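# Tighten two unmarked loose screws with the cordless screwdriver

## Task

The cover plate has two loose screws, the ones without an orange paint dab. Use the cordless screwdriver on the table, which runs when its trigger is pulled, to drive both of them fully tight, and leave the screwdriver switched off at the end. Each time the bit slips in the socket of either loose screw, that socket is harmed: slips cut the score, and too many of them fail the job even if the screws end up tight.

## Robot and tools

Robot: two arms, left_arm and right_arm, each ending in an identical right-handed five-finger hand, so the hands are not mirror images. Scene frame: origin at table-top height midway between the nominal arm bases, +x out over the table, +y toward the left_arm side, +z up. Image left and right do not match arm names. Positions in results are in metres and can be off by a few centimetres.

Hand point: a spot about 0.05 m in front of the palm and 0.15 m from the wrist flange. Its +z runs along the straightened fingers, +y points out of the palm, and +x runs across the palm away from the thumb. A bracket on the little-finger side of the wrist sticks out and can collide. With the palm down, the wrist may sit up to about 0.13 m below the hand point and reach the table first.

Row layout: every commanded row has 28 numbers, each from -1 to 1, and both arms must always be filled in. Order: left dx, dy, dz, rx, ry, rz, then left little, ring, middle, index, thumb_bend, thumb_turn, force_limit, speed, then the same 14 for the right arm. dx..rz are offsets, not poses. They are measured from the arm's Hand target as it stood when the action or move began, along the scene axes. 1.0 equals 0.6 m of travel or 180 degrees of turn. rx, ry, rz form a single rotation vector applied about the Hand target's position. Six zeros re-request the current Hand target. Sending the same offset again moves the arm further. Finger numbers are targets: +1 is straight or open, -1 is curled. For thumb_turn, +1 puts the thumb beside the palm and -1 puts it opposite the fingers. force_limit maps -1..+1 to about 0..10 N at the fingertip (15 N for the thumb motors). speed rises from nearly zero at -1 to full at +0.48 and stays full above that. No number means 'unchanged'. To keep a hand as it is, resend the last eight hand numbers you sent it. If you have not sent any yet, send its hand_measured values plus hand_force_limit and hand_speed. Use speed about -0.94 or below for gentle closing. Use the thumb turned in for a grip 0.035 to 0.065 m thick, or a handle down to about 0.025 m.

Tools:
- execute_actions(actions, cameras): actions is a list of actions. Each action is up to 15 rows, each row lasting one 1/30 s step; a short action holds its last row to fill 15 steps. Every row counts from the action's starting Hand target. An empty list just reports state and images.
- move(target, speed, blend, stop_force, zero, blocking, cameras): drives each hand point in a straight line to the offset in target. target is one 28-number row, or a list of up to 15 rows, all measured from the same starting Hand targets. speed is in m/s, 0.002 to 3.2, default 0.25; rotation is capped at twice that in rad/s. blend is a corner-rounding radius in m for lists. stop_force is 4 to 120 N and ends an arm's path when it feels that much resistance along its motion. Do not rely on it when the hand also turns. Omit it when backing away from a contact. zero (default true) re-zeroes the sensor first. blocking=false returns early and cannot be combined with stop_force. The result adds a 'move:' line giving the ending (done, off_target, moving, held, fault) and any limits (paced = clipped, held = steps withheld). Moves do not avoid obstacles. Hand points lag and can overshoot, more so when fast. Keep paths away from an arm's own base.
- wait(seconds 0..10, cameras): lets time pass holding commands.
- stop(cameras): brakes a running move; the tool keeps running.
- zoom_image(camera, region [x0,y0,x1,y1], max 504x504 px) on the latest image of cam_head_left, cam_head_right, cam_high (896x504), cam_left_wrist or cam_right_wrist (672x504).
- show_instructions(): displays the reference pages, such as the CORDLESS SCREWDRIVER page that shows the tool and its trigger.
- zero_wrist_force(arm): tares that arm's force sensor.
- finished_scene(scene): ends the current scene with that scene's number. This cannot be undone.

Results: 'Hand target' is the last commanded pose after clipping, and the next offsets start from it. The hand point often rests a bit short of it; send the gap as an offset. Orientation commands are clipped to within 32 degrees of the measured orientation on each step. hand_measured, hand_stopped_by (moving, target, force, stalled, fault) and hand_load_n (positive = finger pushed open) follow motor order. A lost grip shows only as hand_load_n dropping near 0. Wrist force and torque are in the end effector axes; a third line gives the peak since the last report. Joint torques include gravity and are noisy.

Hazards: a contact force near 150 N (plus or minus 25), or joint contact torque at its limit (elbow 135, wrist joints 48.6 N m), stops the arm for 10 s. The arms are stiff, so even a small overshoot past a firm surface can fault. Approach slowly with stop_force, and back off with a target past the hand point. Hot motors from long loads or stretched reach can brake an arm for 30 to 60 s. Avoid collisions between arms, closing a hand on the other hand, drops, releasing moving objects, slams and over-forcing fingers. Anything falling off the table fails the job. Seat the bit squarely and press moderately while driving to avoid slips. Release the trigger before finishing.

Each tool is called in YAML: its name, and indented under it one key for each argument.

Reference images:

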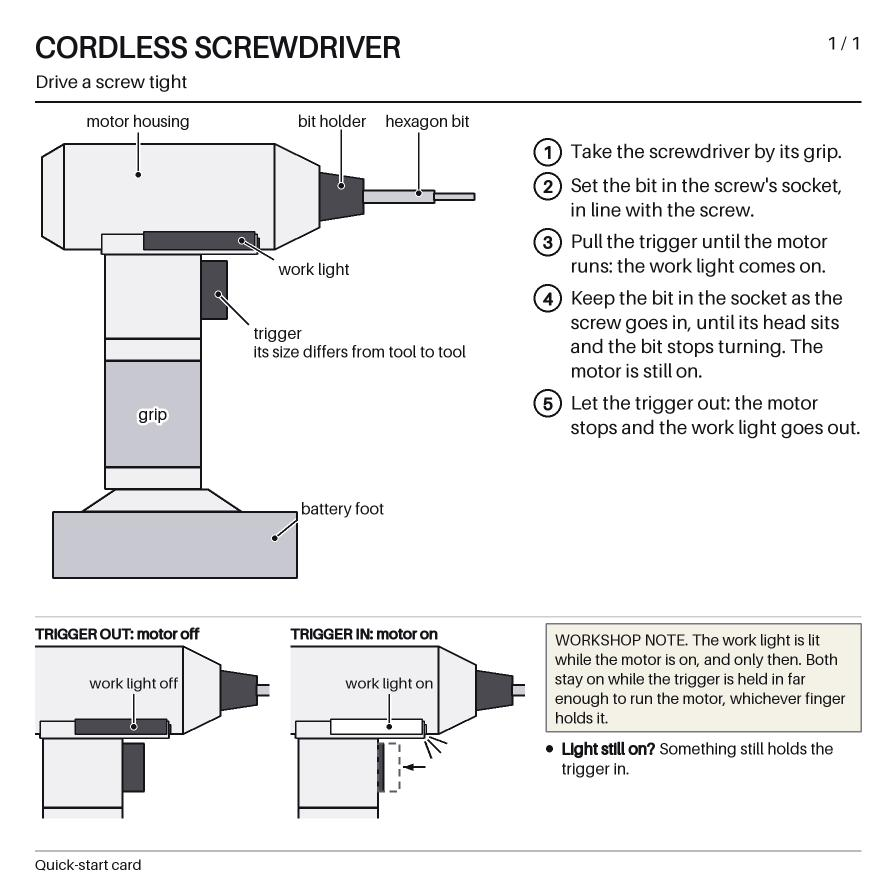

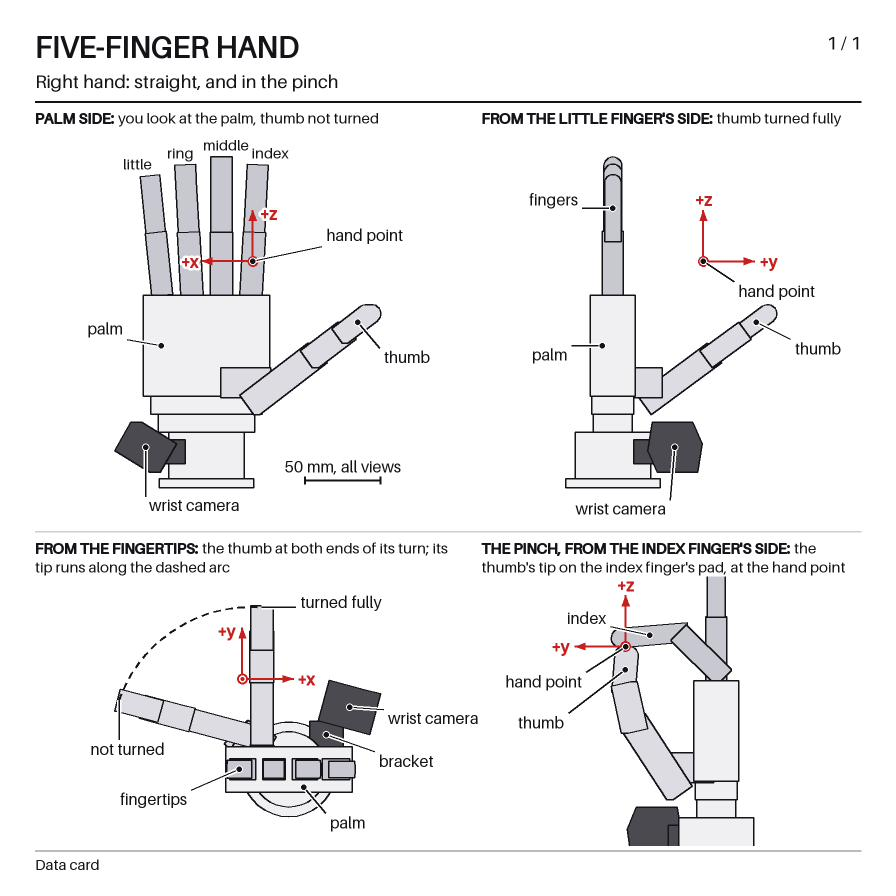

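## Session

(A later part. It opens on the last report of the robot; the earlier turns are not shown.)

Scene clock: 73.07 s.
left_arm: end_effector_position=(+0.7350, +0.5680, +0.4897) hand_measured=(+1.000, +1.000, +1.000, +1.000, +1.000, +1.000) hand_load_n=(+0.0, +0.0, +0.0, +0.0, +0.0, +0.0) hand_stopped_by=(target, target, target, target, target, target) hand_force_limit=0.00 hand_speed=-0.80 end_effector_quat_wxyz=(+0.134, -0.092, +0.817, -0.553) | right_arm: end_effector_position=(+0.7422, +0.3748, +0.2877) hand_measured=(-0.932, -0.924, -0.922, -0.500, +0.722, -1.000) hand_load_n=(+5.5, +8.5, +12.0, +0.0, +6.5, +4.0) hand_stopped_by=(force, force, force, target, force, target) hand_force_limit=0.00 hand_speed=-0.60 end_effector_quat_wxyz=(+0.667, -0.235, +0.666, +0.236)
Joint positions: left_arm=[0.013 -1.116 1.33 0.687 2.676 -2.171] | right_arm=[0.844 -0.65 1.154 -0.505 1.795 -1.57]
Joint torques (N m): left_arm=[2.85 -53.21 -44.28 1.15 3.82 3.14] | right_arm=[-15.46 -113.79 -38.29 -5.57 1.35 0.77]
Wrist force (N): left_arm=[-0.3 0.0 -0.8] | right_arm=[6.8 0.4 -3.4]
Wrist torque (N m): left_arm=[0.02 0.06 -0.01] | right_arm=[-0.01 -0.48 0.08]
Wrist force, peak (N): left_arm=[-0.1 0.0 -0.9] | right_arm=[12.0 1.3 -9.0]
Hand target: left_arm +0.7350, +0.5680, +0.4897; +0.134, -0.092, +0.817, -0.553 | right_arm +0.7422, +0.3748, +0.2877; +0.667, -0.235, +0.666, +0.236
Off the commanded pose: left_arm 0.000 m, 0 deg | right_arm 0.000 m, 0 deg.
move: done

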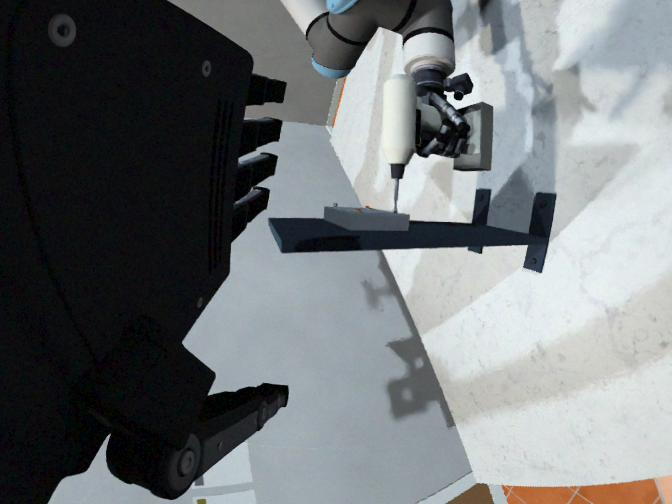

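move:
  target: [0,0,0,0,0,0,1,1,1,1,1,1,0,-0.8,-0.0122,-0.0087,0,0,0,0,-0.98,-0.98,-0.98,-0.5,-0.95,-1,0,-0.6]
  speed: 0.03
  cameras: []

move:
  target: [0,0,0,0,0,0,1,1,1,1,1,1,0,-0.8,-0.004,0.0057,0.0025,0,0,0,-0.98,-0.98,-0.98,-0.5,-0.95,-1,0,-0.6]
  speed: 0.03
  cameras: ["cam_left_wrist","cam_high","cam_head_left","cam_head_right"]

zoom_image:
  camera: "cam_left_wrist"
  region: [380, 190, 415, 225]

zoom_image:
  camera: "cam_high"
  region: [350, 140, 380, 170]

zoom_image:
  camera: "cam_head_left"
  region: [300, 150, 340, 190]

zoom_image:
  camera: "cam_head_right"
  region: [300, 150, 340, 190]

Scene clock: 74.30 s.
left_arm: end_effector_position=(+0.7350, +0.5680, +0.4897) hand_measured=(+1.000, +1.000, +1.000, +1.000, +1.000, +1.000) hand_load_n=(+0.0, +0.0, +0.0, +0.0, +0.0, -0.5) hand_stopped_by=(target, target, target, target, target, target) hand_force_limit=0.00 hand_speed=-0.80 end_effector_quat_wxyz=(+0.134, -0.092, +0.817, -0.553) | right_arm: end_effector_position=(+0.7348, +0.3695, +0.2878) hand_measured=(-0.932, -0.924, -0.922, -0.500, +0.722, -1.000) hand_load_n=(+5.0, +8.5, +12.5, +0.0, +5.5, +4.5) hand_stopped_by=(force, force, force, target, force, target) hand_force_limit=0.00 hand_speed=-0.60 end_effector_quat_wxyz=(+0.667, -0.235, +0.666, +0.236)
Joint positions: left_arm=[0.013 -1.116 1.33 0.687 2.676 -2.171] | right_arm=[0.846 -0.663 1.179 -0.518 1.798 -1.57]
Joint torques (N m): left_arm=[5.06 -51.97 -43.51 0.42 3.45 3.83] | right_arm=[6.45 -117.49 -47.87 -2.28 0.96 0.65]
Wrist force (N): left_arm=[-0.3 -0.1 -0.7] | right_arm=[8.0 0.4 -0.8]
Wrist torque (N m): left_arm=[0.00 0.05 -0.01] | right_arm=[-0.06 -0.28 0.13]
Wrist force, peak (N): left_arm=[-0.2 -0.1 -1.0] | right_arm=[8.7 0.4 -1.0]
Hand target: left_arm +0.7350, +0.5680, +0.4897; +0.134, -0.092, +0.817, -0.553 | right_arm +0.7348, +0.3695, +0.2877; +0.667, -0.235, +0.666, +0.236
Off the commanded pose: left_arm 0.000 m, 0 deg | right_arm 0.000 m, 0 deg.
move: done

Scene clock: 75.00 s.
left_arm: end_effector_position=(+0.7350, +0.5680, +0.4897) hand_measured=(+1.000, +1.000, +1.000, +1.000, +1.000, +1.000) hand_load_n=(+0.0, +0.0, +0.0, +0.0, +0.0, -0.5) hand_stopped_by=(target, target, target, target, target, target) hand_force_limit=0.00 hand_speed=-0.80 end_effector_quat_wxyz=(+0.134, -0.092, +0.817, -0.553) | right_arm: end_effector_position=(+0.7324, +0.3730, +0.2893) hand_measured=(-0.932, -0.924, -0.922, -0.500, +0.722, -1.000) hand_load_n=(+5.0, +8.5, +12.5, +0.0, +5.5, +4.5) hand_stopped_by=(force, force, force, target, force, target) hand_force_limit=0.00 hand_speed=-0.60 end_effector_quat_wxyz=(+0.667, -0.235, +0.666, +0.236)
Joint positions: left_arm=[0.013 -1.116 1.33 0.687 2.676 -2.171] | right_arm=[0.85 -0.661 1.172 -0.513 1.802 -1.57]
Joint torques (N m): left_arm=[5.29 -54.18 -42.4 -0.4 3.84 3.9] | right_arm=[1.17 -116.39 -41.79 -3.15 0.77 -0.07]
Wrist force (N): left_arm=[0.0 0.2 -0.5] | right_arm=[8.0 0.4 -0.7]
Wrist torque (N m): left_arm=[0.04 0.01 0.01] | right_arm=[-0.08 -0.26 0.13]
Wrist force, peak (N): left_arm=[-0.3 -0.1 -1.0] | right_arm=[8.3 0.4 -0.8]
Hand target: left_arm +0.7350, +0.5680, +0.4897; +0.134, -0.092, +0.817, -0.553 | right_arm +0.7324, +0.3730, +0.2892; +0.667, -0.235, +0.666, +0.236
Off the commanded pose: left_arm 0.000 m, 0 deg | right_arm 0.000 m, 0 deg.
move: done
Images, in order (width x height): cam_head_left 896x504, cam_head_right 896x504, cam_high 896x504, cam_left_wrist 672x504.

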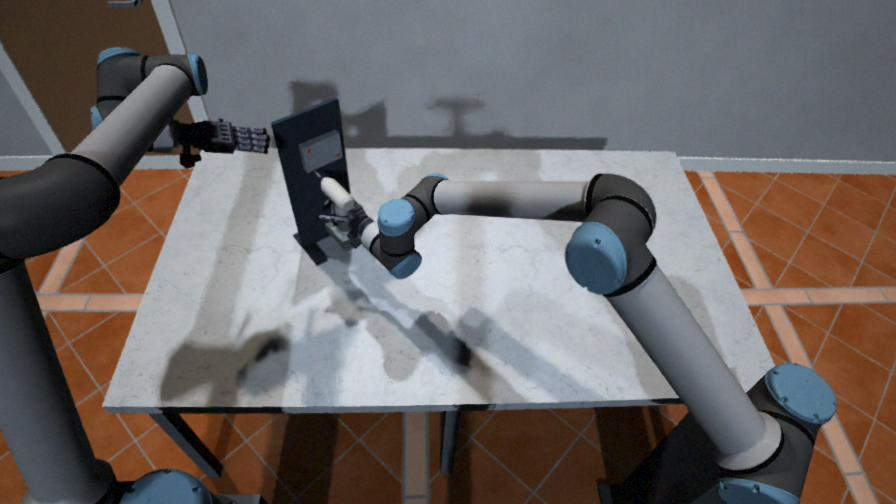

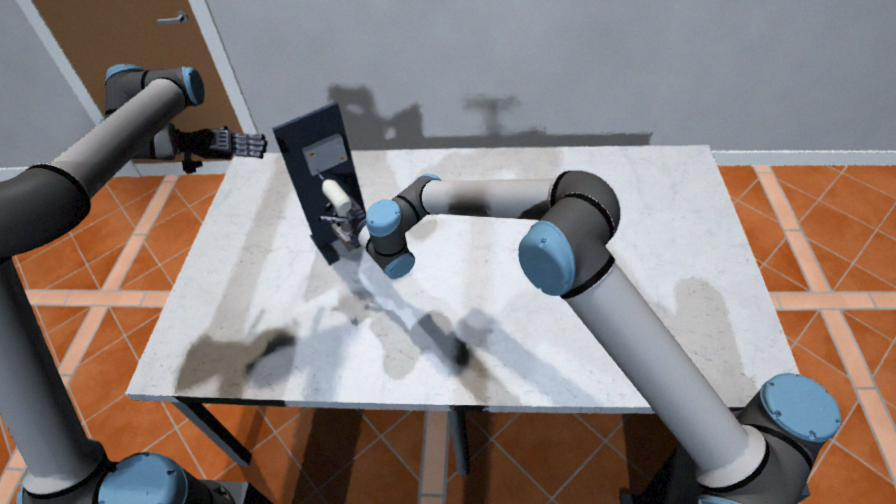

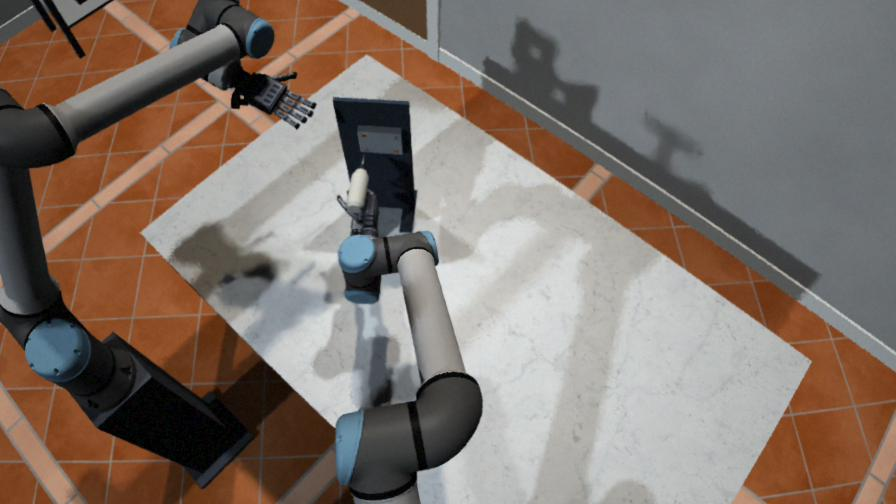

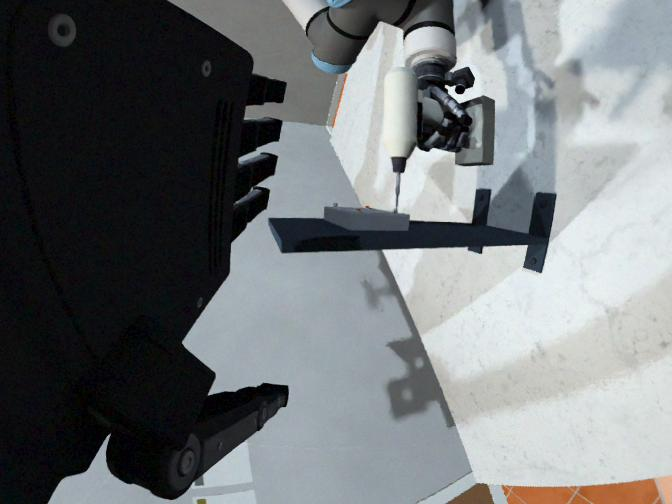

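Scaled by 14.400 (camera's finer frame: 960x720).

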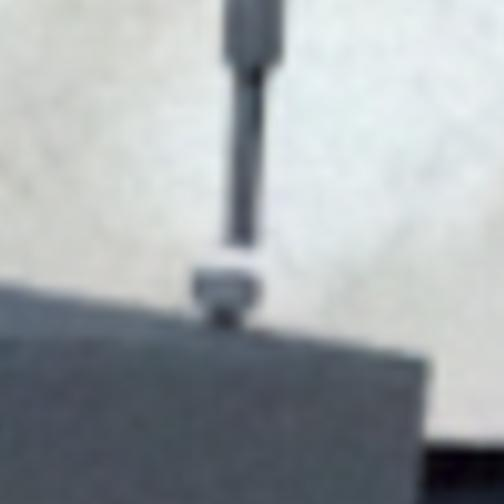

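Scaled by 16.800.

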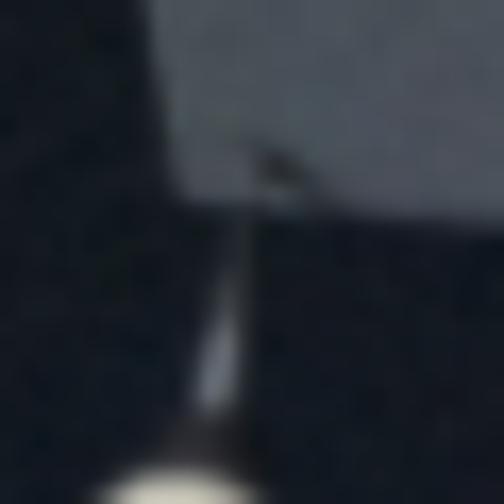

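Scaled by 12.600.

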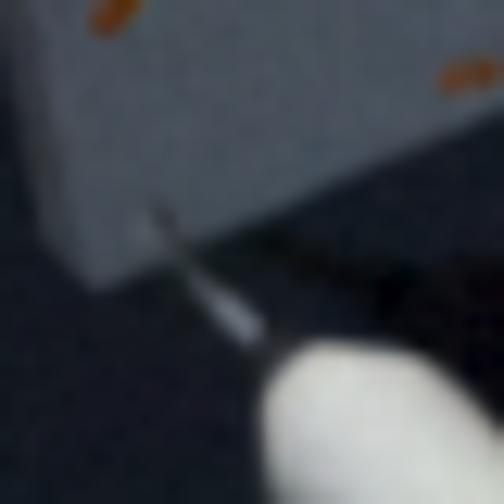

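Scaled by 12.600.

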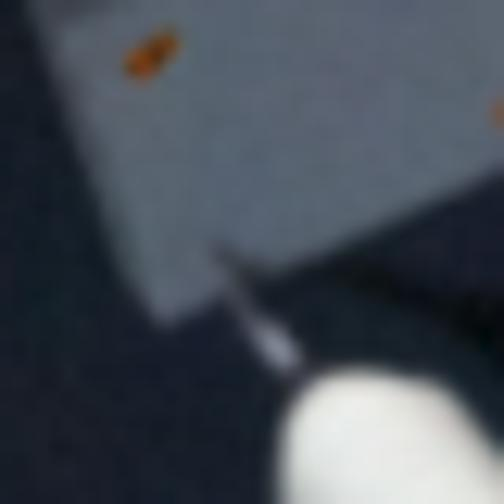

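move:
  target: [0,0,0,0,0,0,1,1,1,1,1,1,0,-0.8,0.0163,0.0116,0.0017,0,0,0,-0.98,-0.98,-0.98,-0.5,-0.95,-1,0,-0.6]
  speed: 0.006
  stop_force: 4
  cameras: ["cam_left_wrist","cam_high"]

zoom_image:
  camera: "cam_left_wrist"
  region: [380, 190, 415, 225]

zoom_image:
  camera: "cam_high"
  region: [350, 140, 380, 170]

Scene clock: 76.60 s.
left_arm: end_effector_position=(+0.7350, +0.5680, +0.4897) hand_measured=(+1.000, +1.000, +1.000, +1.000, +1.000, +1.000) hand_load_n=(+0.0, +0.0, +0.0, +0.0, +0.0, +0.0) hand_stopped_by=(target, target, target, target, target, target) hand_force_limit=0.00 hand_speed=-0.80 end_effector_quat_wxyz=(+0.134, -0.092, +0.817, -0.553) | right_arm: end_effector_position=(+0.7343, +0.3742, +0.2894) hand_measured=(-0.932, -0.924, -0.922, -0.500, +0.722, -1.000) hand_load_n=(+5.5, +8.5, +12.5, +0.0, +6.0, +3.5) hand_stopped_by=(force, force, force, target, force, target) hand_force_limit=0.00 hand_speed=-0.60 end_effector_quat_wxyz=(+0.667, -0.235, +0.666, +0.236)
Joint positions: left_arm=[0.013 -1.116 1.33 0.687 2.676 -2.171] | right_arm=[0.85 -0.658 1.166 -0.51 1.801 -1.57]
Joint torques (N m): left_arm=[8.58 -53.19 -43.09 -0.61 3.06 3.33] | right_arm=[10.16 -132.2 -39.12 -6.46 1.27 -0.24]
Wrist force (N): left_arm=[-0.1 -0.2 -0.9] | right_arm=[8.1 0.5 -1.1]
Wrist torque (N m): left_arm=[0.01 0.04 -0.01] | right_arm=[-0.07 -0.30 0.13]
Wrist force, peak (N): left_arm=[0.2 0.7 -0.8] | right_arm=[10.1 0.5 -10.8]
Hand target: left_arm +0.7350, +0.5680, +0.4897; +0.134, -0.092, +0.817, -0.553 | right_arm +0.7342, +0.3743, +0.2894; +0.667, -0.235, +0.666, +0.236 (not the last commanded pose)
Off the commanded pose: left_arm 0.000 m, 0 deg | right_arm 0.010 m, 0 deg.
move: contact (right_arm)
Images, in order (width x height): cam_high 896x504, cam_left_wrist 672x504.

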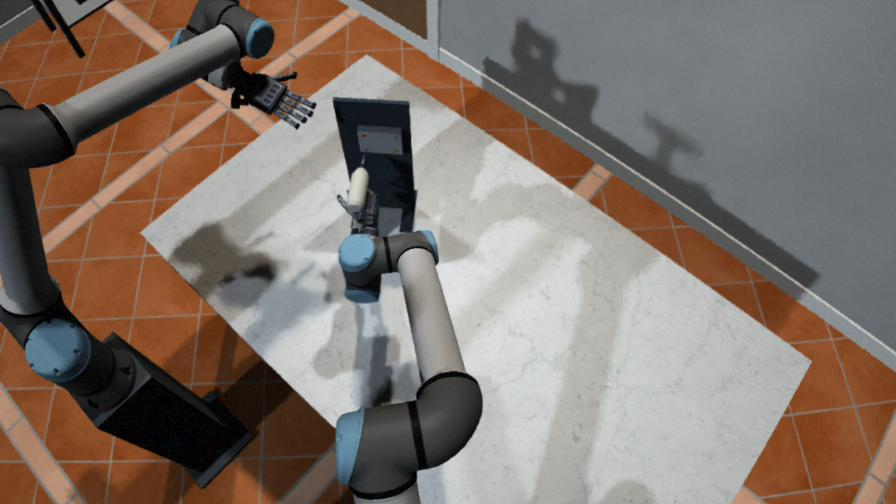

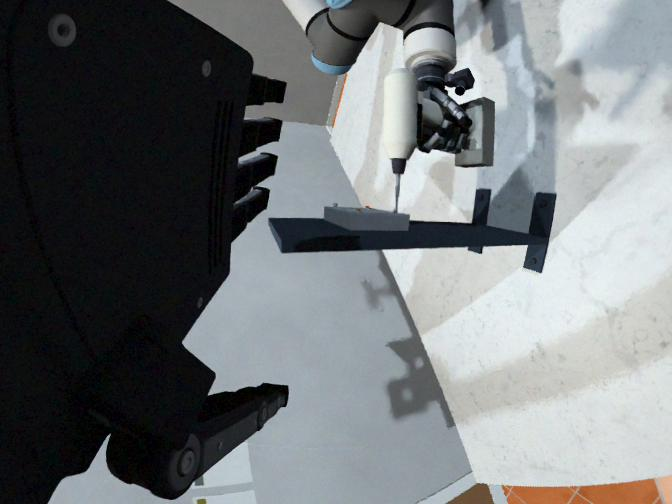

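Scaled by 14.400 (camera's finer frame: 960x720).

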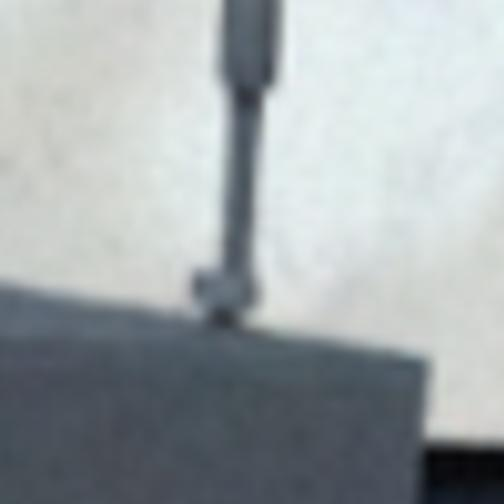

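Scaled by 16.800.

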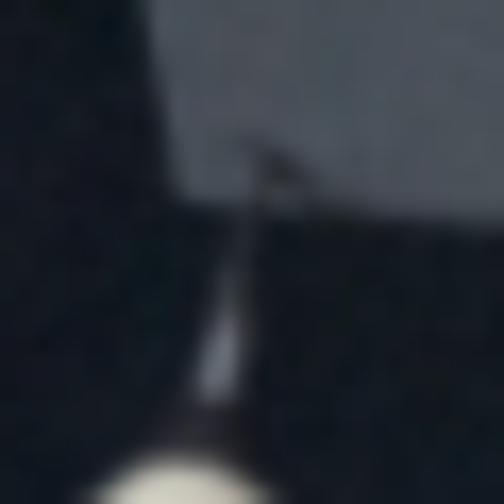

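move:
  target: [0,0,0,0,0,0,1,1,1,1,1,1,0,-0.8,-0.002,-0.0014,0.0014,0,0,0,-0.98,-0.98,-0.98,-0.5,-0.95,-1,0,-0.6]
  speed: 0.03
  cameras: []

move:
  target: [0,0,0,0,0,0,1,1,1,1,1,1,0,-0.8,0.0136,0.0097,0,0,0,0,-0.98,-0.98,-0.98,-0.5,-0.95,-1,0,-0.6]
  speed: 0.006
  stop_force: 4
  cameras: ["cam_left_wrist","cam_high"]

zoom_image:
  camera: "cam_left_wrist"
  region: [380, 190, 415, 225]

Scene clock: 77.60 s.
left_arm: end_effector_position=(+0.7350, +0.5680, +0.4897) hand_measured=(+1.000, +1.000, +1.000, +1.000, +1.000, +1.000) hand_load_n=(+0.0, +0.0, +0.0, +0.0, +0.0, +0.0) hand_stopped_by=(target, target, target, target, target, target) hand_force_limit=0.00 hand_speed=-0.80 end_effector_quat_wxyz=(+0.134, -0.092, +0.817, -0.553) | right_arm: end_effector_position=(+0.7330, +0.3734, +0.2903) hand_measured=(-0.932, -0.924, -0.922, -0.500, +0.722, -1.000) hand_load_n=(+5.0, +9.0, +12.0, +0.0, +5.5, +4.0) hand_stopped_by=(force, force, force, target, force, target) hand_force_limit=0.00 hand_speed=-0.60 end_effector_quat_wxyz=(+0.667, -0.235, +0.666, +0.236)
Joint positions: left_arm=[0.013 -1.116 1.33 0.687 2.676 -2.171] | right_arm=[0.85 -0.661 1.17 -0.511 1.802 -1.57]
Joint torques (N m): left_arm=[11.19 -52.85 -40.72 -0.55 3.53 4.05] | right_arm=[14.3 -122.68 -43.12 -6.34 1.9 -0.32]
Wrist force (N): left_arm=[-0.1 0.2 -0.3] | right_arm=[8.2 0.3 -0.9]
Wrist torque (N m): left_arm=[0.03 0.02 0.01] | right_arm=[-0.07 -0.30 0.14]
Wrist force, peak (N): left_arm=[-0.2 -0.2 -1.0] | right_arm=[8.4 0.6 -1.1]
Hand target: left_arm +0.7350, +0.5680, +0.4897; +0.134, -0.092, +0.817, -0.553 | right_arm +0.7330, +0.3734, +0.2902; +0.667, -0.235, +0.666, +0.236
Off the commanded pose: left_arm 0.000 m, 0 deg | right_arm 0.000 m, 0 deg.
move: done

Scene clock: 79.20 s.
left_arm: end_effector_position=(+0.7350, +0.5680, +0.4897) hand_measured=(+1.000, +1.000, +1.000, +1.000, +1.000, +1.000) hand_load_n=(+0.0, +0.0, +0.0, +0.0, +0.0, -0.5) hand_stopped_by=(target, target, target, target, target, target) hand_force_limit=0.00 hand_speed=-0.80 end_effector_quat_wxyz=(+0.134, -0.092, +0.817, -0.553) | right_arm: end_effector_position=(+0.7342, +0.3744, +0.2903) hand_measured=(-0.932, -0.924, -0.922, -0.500, +0.722, -1.000) hand_load_n=(+5.5, +8.5, +12.0, +0.0, +6.0, +4.0) hand_stopped_by=(force, force, force, target, force, target) hand_force_limit=0.00 hand_speed=-0.60 end_effector_quat_wxyz=(+0.667, -0.235, +0.666, +0.236)
Joint positions: left_arm=[0.013 -1.116 1.33 0.687 2.676 -2.171] | right_arm=[0.85 -0.659 1.166 -0.509 1.801 -1.57]
Joint torques (N m): left_arm=[4.61 -53.4 -39.35 -0.12 3.06 3.53] | right_arm=[13.43 -131.33 -39.97 -6.13 1.71 -0.22]
Wrist force (N): left_arm=[-0.3 -0.2 -0.5] | right_arm=[7.9 0.6 -1.4]
Wrist torque (N m): left_arm=[-0.01 0.06 -0.02] | right_arm=[-0.07 -0.30 0.11]
Wrist force, peak (N): left_arm=[-0.8 0.4 -0.7] | right_arm=[9.3 0.3 -9.9]
Hand target: left_arm +0.7350, +0.5680, +0.4897; +0.134, -0.092, +0.817, -0.553 | right_arm +0.7342, +0.3744, +0.2903; +0.667, -0.235, +0.666, +0.236 (not the last commanded pose)
Off the commanded pose: left_arm 0.000 m, 0 deg | right_arm 0.008 m, 0 deg.
move: contact (right_arm)
Images, in order (width x height): cam_high 896x504, cam_left_wrist 672x504.

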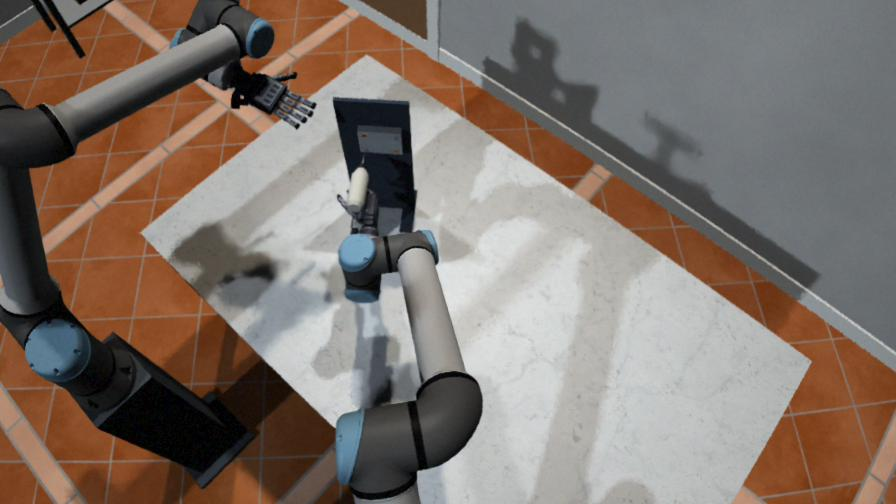

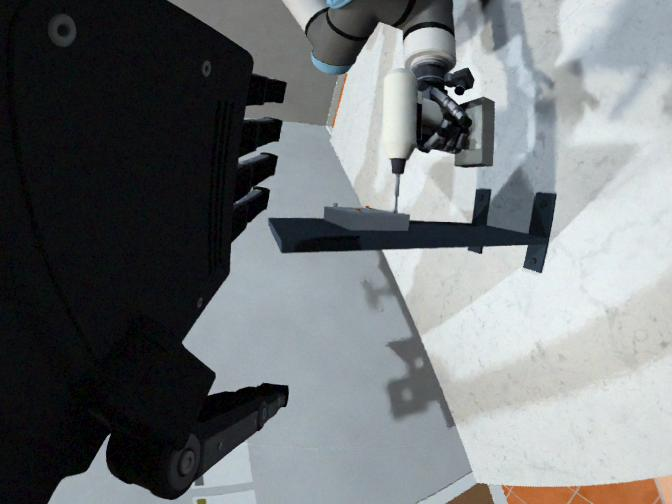

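Scaled by 14.400 (camera's finer frame: 960x720).

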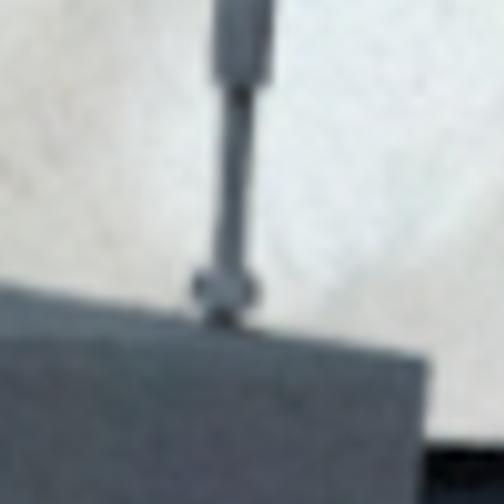

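move:
  target: [0,0,0,0,0,0,1,1,1,1,1,1,0,-0.8,-0.001,-0.003,0.0003,0,0,0,-0.98,-0.98,-0.98,-0.5,-0.95,-1,0,-0.6]
  speed: 0.03
  cameras: []

move:
  target: [0,0,0,0,0,0,1,1,1,1,1,1,0,-0.8,0.0136,0.0097,0,0,0,0,-0.98,-0.98,-0.98,-0.5,-0.95,-1,0,-0.6]
  speed: 0.006
  stop_force: 4
  cameras: ["cam_left_wrist","cam_high"]

zoom_image:
  camera: "cam_left_wrist"
  region: [380, 190, 415, 225]

Scene clock: 80.27 s.
left_arm: end_effector_position=(+0.7350, +0.5680, +0.4897) hand_measured=(+1.000, +1.000, +1.000, +1.000, +1.000, +1.000) hand_load_n=(+0.0, +0.0, +0.0, +0.0, +0.0, -0.5) hand_stopped_by=(target, target, target, target, target, target) hand_force_limit=0.00 hand_speed=-0.80 end_effector_quat_wxyz=(+0.134, -0.092, +0.817, -0.553) | right_arm: end_effector_position=(+0.7335, +0.3726, +0.2905) hand_measured=(-0.932, -0.924, -0.922, -0.500, +0.722, -1.000) hand_load_n=(+5.5, +8.5, +12.5, +0.0, +5.5, +4.0) hand_stopped_by=(force, force, force, target, force, target) hand_force_limit=0.00 hand_speed=-0.60 end_effector_quat_wxyz=(+0.667, -0.235, +0.666, +0.236)
Joint positions: left_arm=[0.013 -1.116 1.33 0.687 2.676 -2.171] | right_arm=[0.849 -0.662 1.172 -0.511 1.801 -1.57]
Joint torques (N m): left_arm=[6.53 -52.65 -38.68 -0.15 3.36 3.36] | right_arm=[-15.53 -121.51 -45.72 -5.55 -1.36 -0.31]
Wrist force (N): left_arm=[-0.1 -0.2 -0.5] | right_arm=[8.3 0.5 -0.6]
Wrist torque (N m): left_arm=[-0.02 0.03 0.00] | right_arm=[-0.06 -0.32 0.15]
Wrist force, peak (N): left_arm=[0.1 0.1 -1.0] | right_arm=[8.3 0.8 -2.1]
Hand target: left_arm +0.7350, +0.5680, +0.4897; +0.134, -0.092, +0.817, -0.553 | right_arm +0.7336, +0.3726, +0.2905; +0.667, -0.235, +0.666, +0.236
Off the commanded pose: left_arm 0.000 m, 0 deg | right_arm 0.000 m, 0 deg.
move: done

Scene clock: 81.50 s.
left_arm: end_effector_position=(+0.7350, +0.5680, +0.4897) hand_measured=(+1.000, +1.000, +1.000, +1.000, +1.000, +1.000) hand_load_n=(+0.0, +0.0, +0.0, +0.0, +0.0, -0.5) hand_stopped_by=(target, target, target, target, target, target) hand_force_limit=0.00 hand_speed=-0.80 end_effector_quat_wxyz=(+0.134, -0.092, +0.817, -0.553) | right_arm: end_effector_position=(+0.7348, +0.3735, +0.2905) hand_measured=(-0.932, -0.924, -0.922, -0.500, +0.722, -1.000) hand_load_n=(+5.5, +9.0, +12.5, +0.0, +5.5, +3.5) hand_stopped_by=(force, force, force, target, force, target) hand_force_limit=0.00 hand_speed=-0.60 end_effector_quat_wxyz=(+0.667, -0.235, +0.666, +0.236)
Joint positions: left_arm=[0.013 -1.116 1.33 0.687 2.676 -2.171] | right_arm=[0.849 -0.66 1.167 -0.509 1.8 -1.57]
Joint torques (N m): left_arm=[6.8 -52.4 -37.92 -0.2 3.81 3.11] | right_arm=[6.25 -131.35 -38.64 -6.4 1.34 -0.21]
Wrist force (N): left_arm=[-0.1 0.3 -0.6] | right_arm=[8.2 0.6 -1.3]
Wrist torque (N m): left_arm=[0.07 0.02 0.01] | right_arm=[-0.04 -0.30 0.14]
Wrist force, peak (N): left_arm=[0.4 0.0 -1.0] | right_arm=[9.9 0.1 -8.8]
Hand target: left_arm +0.7350, +0.5680, +0.4897; +0.134, -0.092, +0.817, -0.553 | right_arm +0.7347, +0.3735, +0.2905; +0.667, -0.235, +0.666, +0.236 (not the last commanded pose)
Off the commanded pose: left_arm 0.000 m, 0 deg | right_arm 0.009 m, 0 deg.
move: contact (right_arm)
Images, in order (width x height): cam_high 896x504, cam_left_wrist 672x504.

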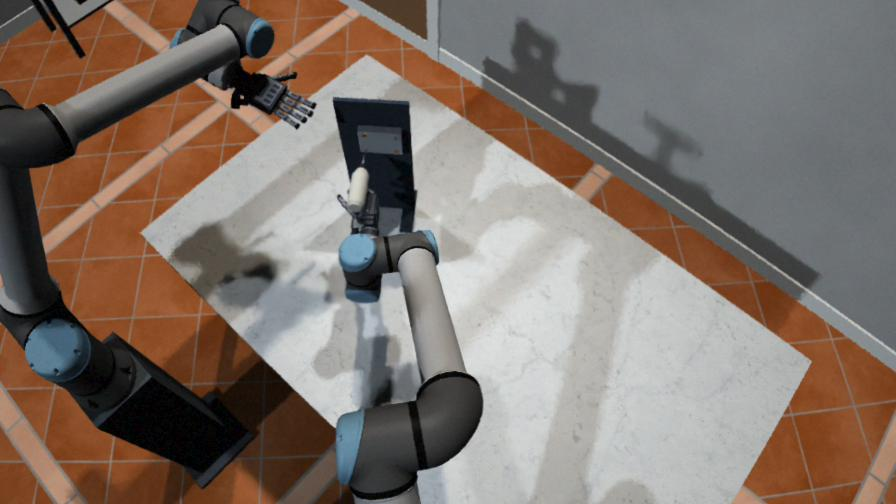

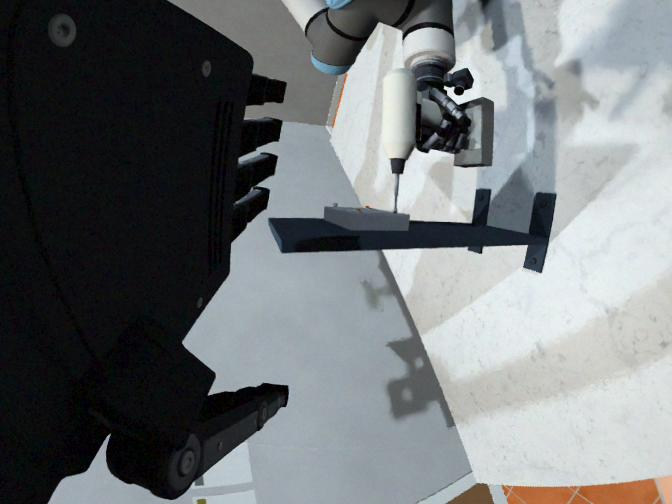

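Scaled by 14.400 (camera's finer frame: 960x720).

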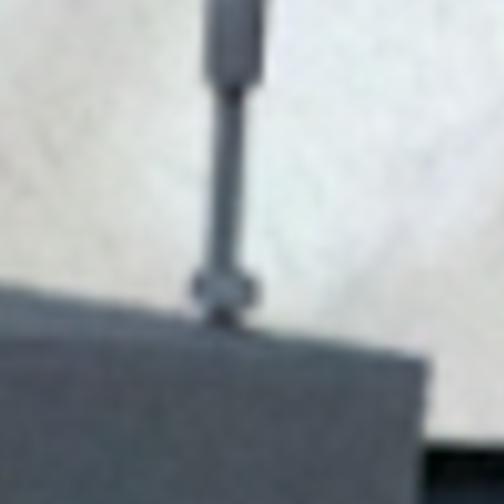

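move:
  target: [0,0,0,0,0,0,1,1,1,1,1,1,0,-0.8,-0.0028,0.0062,0.0018,0,0,0,-0.98,-0.98,-0.98,-0.5,-0.95,-1,0,-0.6]
  speed: 0.003
  stop_force: 4
  cameras: ["cam_left_wrist","cam_high"]

zoom_image:
  camera: "cam_left_wrist"
  region: [380, 190, 415, 225]

Scene clock: 83.20 s.
left_arm: end_effector_position=(+0.7350, +0.5680, +0.4897) hand_measured=(+1.000, +1.000, +1.000, +1.000, +1.000, +1.000) hand_load_n=(+0.0, +0.0, +0.0, +0.0, +0.0, -0.5) hand_stopped_by=(target, target, target, target, target, target) hand_force_limit=0.00 hand_speed=-0.80 end_effector_quat_wxyz=(+0.134, -0.092, +0.817, -0.553) | right_arm: end_effector_position=(+0.7338, +0.3754, +0.2910) hand_measured=(-0.932, -0.924, -0.922, -0.500, +0.722, -1.000) hand_load_n=(+6.5, +9.0, +12.0, +0.0, +6.5, +3.0) hand_stopped_by=(force, force, force, target, force, target) hand_force_limit=0.00 hand_speed=-0.60 end_effector_quat_wxyz=(+0.667, -0.235, +0.666, +0.236)
Joint positions: left_arm=[0.013 -1.116 1.33 0.687 2.676 -2.171] | right_arm=[0.851 -0.658 1.163 -0.507 1.802 -1.57]
Joint torques (N m): left_arm=[5.75 -53.04 -38.15 -0.02 3.56 3.2] | right_arm=[-17.37 -130.81 -40.35 -6.73 -0.45 -0.3]
Wrist force (N): left_arm=[-0.2 0.1 -0.9] | right_arm=[8.1 -0.4 -8.9]
Wrist torque (N m): left_arm=[0.06 0.06 0.00] | right_arm=[0.34 -0.68 0.20]
Wrist force, peak (N): left_arm=[0.0 0.1 -1.2] | right_arm=[9.5 -0.8 -12.3]
Hand target: left_arm +0.7350, +0.5680, +0.4897; +0.134, -0.092, +0.817, -0.553 | right_arm +0.7339, +0.3754, +0.2911; +0.667, -0.235, +0.666, +0.236 (not the last commanded pose)
Off the commanded pose: left_arm 0.000 m, 0 deg | right_arm 0.002 m, 0 deg.
move: contact (right_arm)
Images, in order (width x height): cam_high 896x504, cam_left_wrist 672x504.

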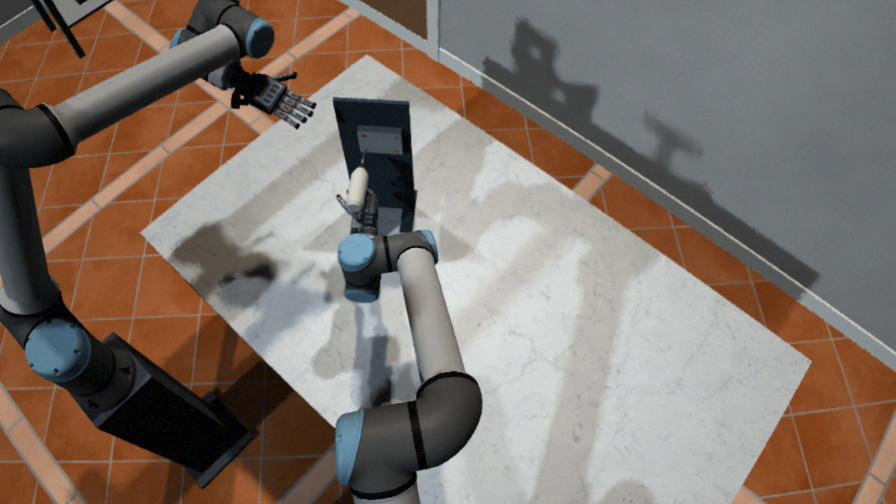

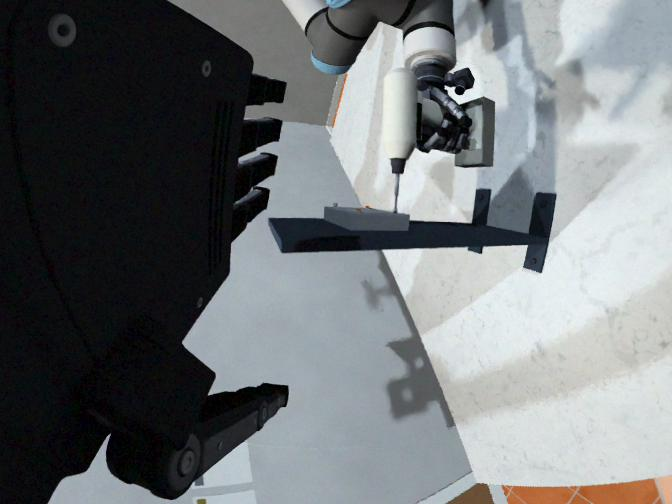

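Scaled by 14.400 (camera's finer frame: 960x720).

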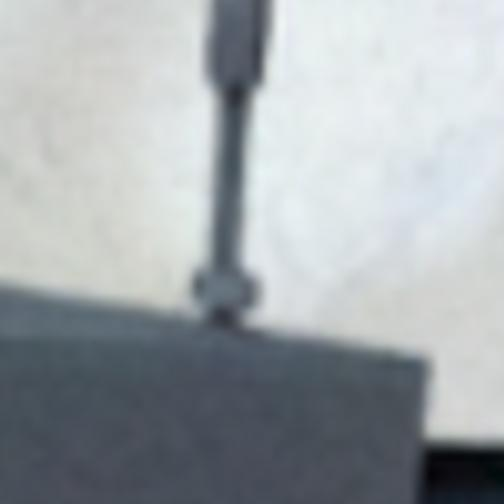

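move:
  target: [0,0,0,0,0,0,1,1,1,1,1,1,0,-0.8,-0.006,0.0023,0.0008,0,0,0,-0.98,-0.98,-0.98,-0.5,-0.95,-1,0,-0.6]
  speed: 0.03
  cameras: []

move:
  target: [0,0,0,0,0,0,1,1,1,1,1,1,0,-0.8,0.0081,0.0058,0,0,0,0,-0.98,-0.98,-0.98,-0.5,-0.95,-1,0,-0.6]
  speed: 0.006
  stop_force: 4
  cameras: ["cam_left_wrist","cam_high"]

zoom_image:
  camera: "cam_left_wrist"
  region: [380, 190, 415, 225]

zoom_image:
  camera: "cam_high"
  region: [350, 140, 380, 170]

Scene clock: 84.30 s.
left_arm: end_effector_position=(+0.7350, +0.5680, +0.4897) hand_measured=(+1.000, +1.000, +1.000, +1.000, +1.000, +1.000) hand_load_n=(+0.0, +0.0, +0.0, +0.0, +0.0, +0.0) hand_stopped_by=(target, target, target, target, target, target) hand_force_limit=0.00 hand_speed=-0.80 end_effector_quat_wxyz=(+0.134, -0.092, +0.817, -0.553) | right_arm: end_effector_position=(+0.7302, +0.3768, +0.2916) hand_measured=(-0.932, -0.924, -0.922, -0.500, +0.722, -1.000) hand_load_n=(+5.0, +9.0, +12.5, +0.0, +5.5, +4.0) hand_stopped_by=(force, force, force, target, force, target) hand_force_limit=0.00 hand_speed=-0.60 end_effector_quat_wxyz=(+0.667, -0.235, +0.666, +0.236)
Joint positions: left_arm=[0.013 -1.116 1.33 0.687 2.676 -2.171] | right_arm=[0.854 -0.659 1.165 -0.507 1.806 -1.57]
Joint torques (N m): left_arm=[5.82 -55.87 -36.15 -0.21 3.6 3.38] | right_arm=[3.7 -128.58 -39.33 -6.61 0.88 -0.51]
Wrist force (N): left_arm=[0.0 -0.1 -0.9] | right_arm=[8.1 0.5 -0.7]
Wrist torque (N m): left_arm=[0.02 0.02 0.01] | right_arm=[-0.06 -0.29 0.14]
Wrist force, peak (N): left_arm=[-0.1 -0.4 -1.1] | right_arm=[8.5 -0.2 -9.1]
Hand target: left_arm +0.7350, +0.5680, +0.4897; +0.134, -0.092, +0.817, -0.553 | right_arm +0.7303, +0.3768, +0.2916; +0.667, -0.235, +0.666, +0.236
Off the commanded pose: left_arm 0.000 m, 0 deg | right_arm 0.000 m, 0 deg.
move: done

Scene clock: 86.00 s.
left_arm: end_effector_position=(+0.7350, +0.5680, +0.4897) hand_measured=(+1.000, +1.000, +1.000, +1.000, +1.000, +1.000) hand_load_n=(+0.0, +0.0, +0.0, -0.5, +0.0, +0.0) hand_stopped_by=(target, target, target, target, target, target) hand_force_limit=0.00 hand_speed=-0.80 end_effector_quat_wxyz=(+0.134, -0.092, +0.817, -0.553) | right_arm: end_effector_position=(+0.7316, +0.3778, +0.2916) hand_measured=(-0.932, -0.924, -0.922, -0.500, +0.722, -1.000) hand_load_n=(+5.5, +9.0, +12.5, +0.0, +5.5, +3.5) hand_stopped_by=(force, force, force, target, force, target) hand_force_limit=0.00 hand_speed=-0.60 end_effector_quat_wxyz=(+0.667, -0.235, +0.666, +0.236)
Joint positions: left_arm=[0.013 -1.116 1.33 0.687 2.676 -2.171] | right_arm=[0.854 -0.657 1.16 -0.504 1.806 -1.57]
Joint torques (N m): left_arm=[7.22 -51.52 -35.5 -0.06 3.87 3.18] | right_arm=[13.86 -131.22 -39.44 -5.91 1.38 -0.57]
Wrist force (N): left_arm=[-0.1 0.1 -0.7] | right_arm=[8.0 0.6 -1.0]
Wrist torque (N m): left_arm=[0.04 0.04 0.01] | right_arm=[-0.05 -0.29 0.13]
Wrist force, peak (N): left_arm=[0.1 0.4 -1.2] | right_arm=[9.4 0.2 -10.0]
Hand target: left_arm +0.7350, +0.5680, +0.4897; +0.134, -0.092, +0.817, -0.553 | right_arm +0.7316, +0.3778, +0.2916; +0.667, -0.235, +0.666, +0.236 (not the last commanded pose)
Off the commanded pose: left_arm 0.000 m, 0 deg | right_arm 0.004 m, 0 deg.
move: contact (right_arm)
Images, in order (width x height): cam_high 896x504, cam_left_wrist 672x504.

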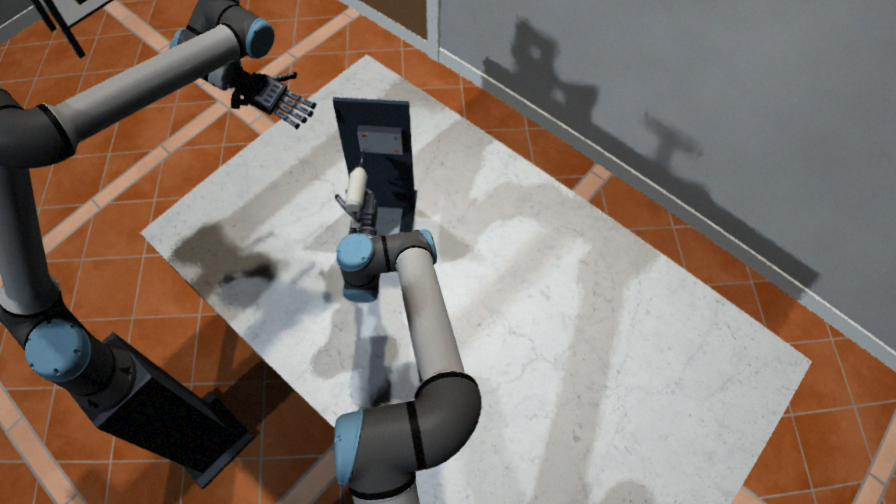

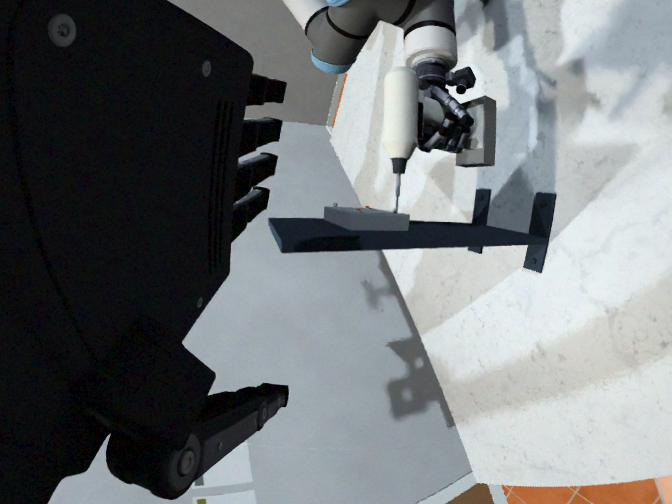

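Scaled by 14.400 (camera's finer frame: 960x720).

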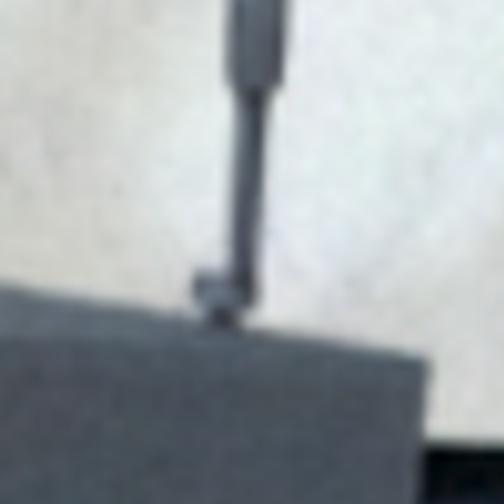

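Scaled by 16.800.

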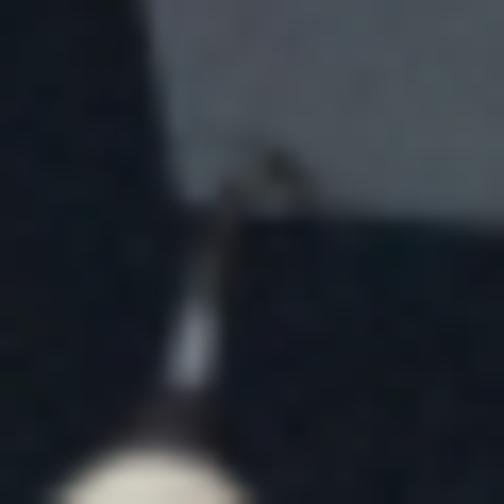

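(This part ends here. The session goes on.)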